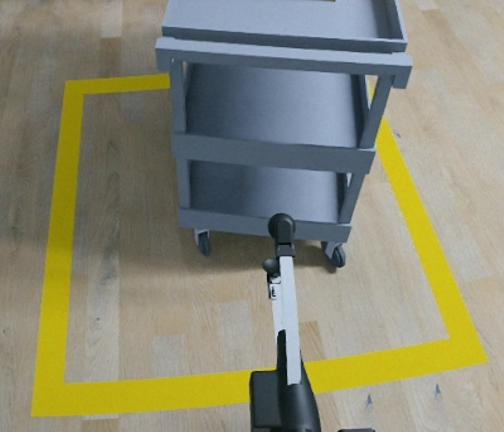

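Scene clock: 1032.40 s.
earlier move: r1 done
move: r2 moving
r1.base_odometry: x=-1.536 y=+1.384 heading=+0.641
r1.turned_by_wheels: +0.000
r1.turned_by_imu: +0.000
r1.base_tilt: forward=-1.6 right=+1.3
r1.lidar_m: 0.78 2.20 1.95 1.83 0.97 0.66 0.59 1.57 1.20 1.81 2.93 0.78
r1.base_status: done
r1.joint_positions: lift_m=+0.666 arm_m=+0.000 wrist_yaw_rad=+0.000 wrist_pitch_rad=+0.000 wrist_roll_rad=+1.569 gripper_m=+0.080
r1.joint_status: not commanded
r1.measured_speeds: all 0
r1.motor_effort: lift_m=+19(19) arm_m=+3(3) wheel_0=-2(3) wheel_1=+0(1) wheel_2=-1(1)
r1.servo_current: wrist_yaw_rad=52(59) wrist_pitch_rad=39(46) wrist_roll_rad=39(59) gripper_m=46(46)
r1.hand_pose: x=+0.4593 y=-0.0875 z=+0.8442 quat_wxyz=(+0.708, +0.707, +0.000, +0.000) (m; r1's base frame)
r1.wrist_depth_mm: - - - - - 1661 1255 / - - - 609 - 603 - / - - 820 615 - 615 - / - - 842 621 1229 634 - / - - 878 634 - 640 - / - - 193 621 188 654 1229 / - 148 - 138 - 144 1229
r2.base_odometry: x=-3.712 y=+0.415 heading=-1.780
r2.turned_by_wheels: +0.002
r2.turned_by_imu: +0.003
r2.base_tilt: forward=-0.7 right=+0.0
r2.lidar_m: 0.52 2.25 3.24 3.47 4.48 4.41 1.98 1.53 1.50 1.64 1.46 1.03
r2.base_status: translate_m moving; strafe_m moving
r2.joint_positions: lift_m=+0.860 arm_m=+0.150 wrist_yaw_rad=+0.018 wrist_pitch_rad=+0.001 wrist_roll_rad=+0.000 gripper_m=-0.037
r2.joint_status: not commanded
r2.measured_speeds: translate_m=+0.037 strafe_m=+0.035 rotate_rad=+0.000 lift_m=+0.000 arm_m=+0.000 wrist_yaw_rad=+0.000 wrist_pitch_rad=+0.000 wrist_roll_rad=+0.000
r2.motor_effort: lift_m=+20(20) arm_m=+4(4) wheel_0=+15(16) wheel_1=+14(14) wheel_2=-5(5)
r2.servo_current: wrist_yaw_rad=98(117) wrist_pitch_rad=46(46) wrist_roll_rad=59(59) gripper_m=91(98)
r2.contact_limits: translate_m 0.7
r2.hand_pose: x=+0.6108 y=-0.0821 z=+1.0377 quat_wxyz=(+1.000, +0.000, +0.001, +0.009) (m; r2's base frame)
r2.wrist_depth_mm: 159 186 144 304 364 - - / 160 187 145 304 368 - - / 161 188 150 306 368 - - / 162 187 153 307 368 - - / 158 189 148 296 370 - - / 161 178 175 181 163 - - / 161 187 210 - - - -
pictures: none
No camera images: "cameras" was empty.

Scene clock: 1034.63 s.
earlier move: r2 done
r1.base_odometry: x=-1.536 y=+1.384 heading=+0.641
r1.turned_by_wheels: +0.000
r1.turned_by_imu: +0.000
r1.base_tilt: forward=-1.6 right=+1.3
r1.lidar_m: 0.78 2.22 1.95 1.82 0.96 0.65 0.57 1.46 1.21 1.82 2.92 0.80
r1.base_status: done
r1.joint_positions: lift_m=+0.666 arm_m=+0.000 wrist_yaw_rad=+0.000 wrist_pitch_rad=+0.000 wrist_roll_rad=+1.569 gripper_m=+0.080
r1.joint_status: not commanded
r1.measured_speeds: all 0
r1.motor_effort: lift_m=+19(19) arm_m=+2(3) wheel_0=-3(3) wheel_1=+0(1) wheel_2=+0(1)
r1.servo_current: wrist_yaw_rad=39(65) wrist_pitch_rad=39(46) wrist_roll_rad=59(72) gripper_m=39(52)
r1.hand_pose: x=+0.4593 y=-0.0875 z=+0.8442 quat_wxyz=(+0.708, +0.707, +0.000, +0.000) (m; r1's base frame)
r1.wrist_depth_mm: - - - - - 1708 1255 / - - - 603 - 603 - / - - 809 603 - 615 - / - - 831 621 1229 634 - / - - 866 634 - 647 - / - - 194 621 188 647 1229 / - 148 - 139 - 144 1255
r2.base_odometry: x=-3.644 y=+0.298 heading=-1.779
r2.turned_by_wheels: +0.001
r2.turned_by_imu: +0.023
r2.base_tilt: forward=-0.7 right=+0.0
r2.lidar_m: 0.52 2.27 3.10 3.34 4.49 4.42 2.13 1.67 1.64 1.77 1.40 0.84
r2.base_status: done
r2.joint_positions: lift_m=+0.860 arm_m=+0.150 wrist_yaw_rad=+0.019 wrist_pitch_rad=+0.001 wrist_roll_rad=+0.000 gripper_m=-0.037
r2.joint_status: not commanded
r2.measured_speeds: all 0
r2.motor_effort: lift_m=+20(20) arm_m=-1(4) wheel_0=+23(24) wheel_1=+13(17) wheel_2=+4(8)
r2.servo_current: wrist_yaw_rad=98(124) wrist_pitch_rad=39(46) wrist_roll_rad=46(59) gripper_m=78(98)
r2.contact_limits: translate_m 0.7
r2.hand_pose: x=+0.6109 y=-0.0820 z=+1.0377 quat_wxyz=(+1.000, +0.000, +0.001, +0.009) (m; r2's base frame)
r2.wrist_depth_mm: 165 186 136 265 317 384 - / 166 186 135 272 319 382 - / 167 188 137 266 319 382 - / 167 188 141 259 320 387 - / 164 188 138 260 322 387 - / 171 178 141 181 312 387 - / 164 189 206 - 137 - -
wait: 2.23 of 4 s (r2 has come to rest)
pictures: r2_head_camera
Images, in order (width x height): r2_head_camera 420x560.

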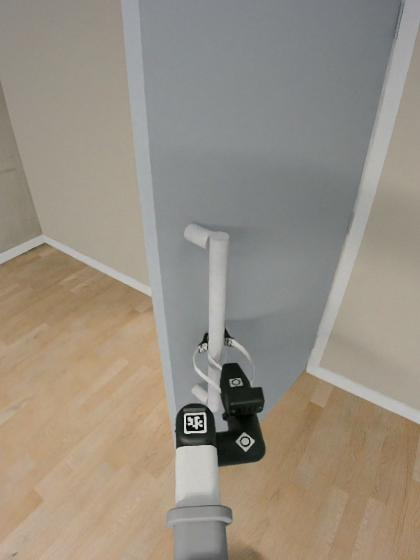

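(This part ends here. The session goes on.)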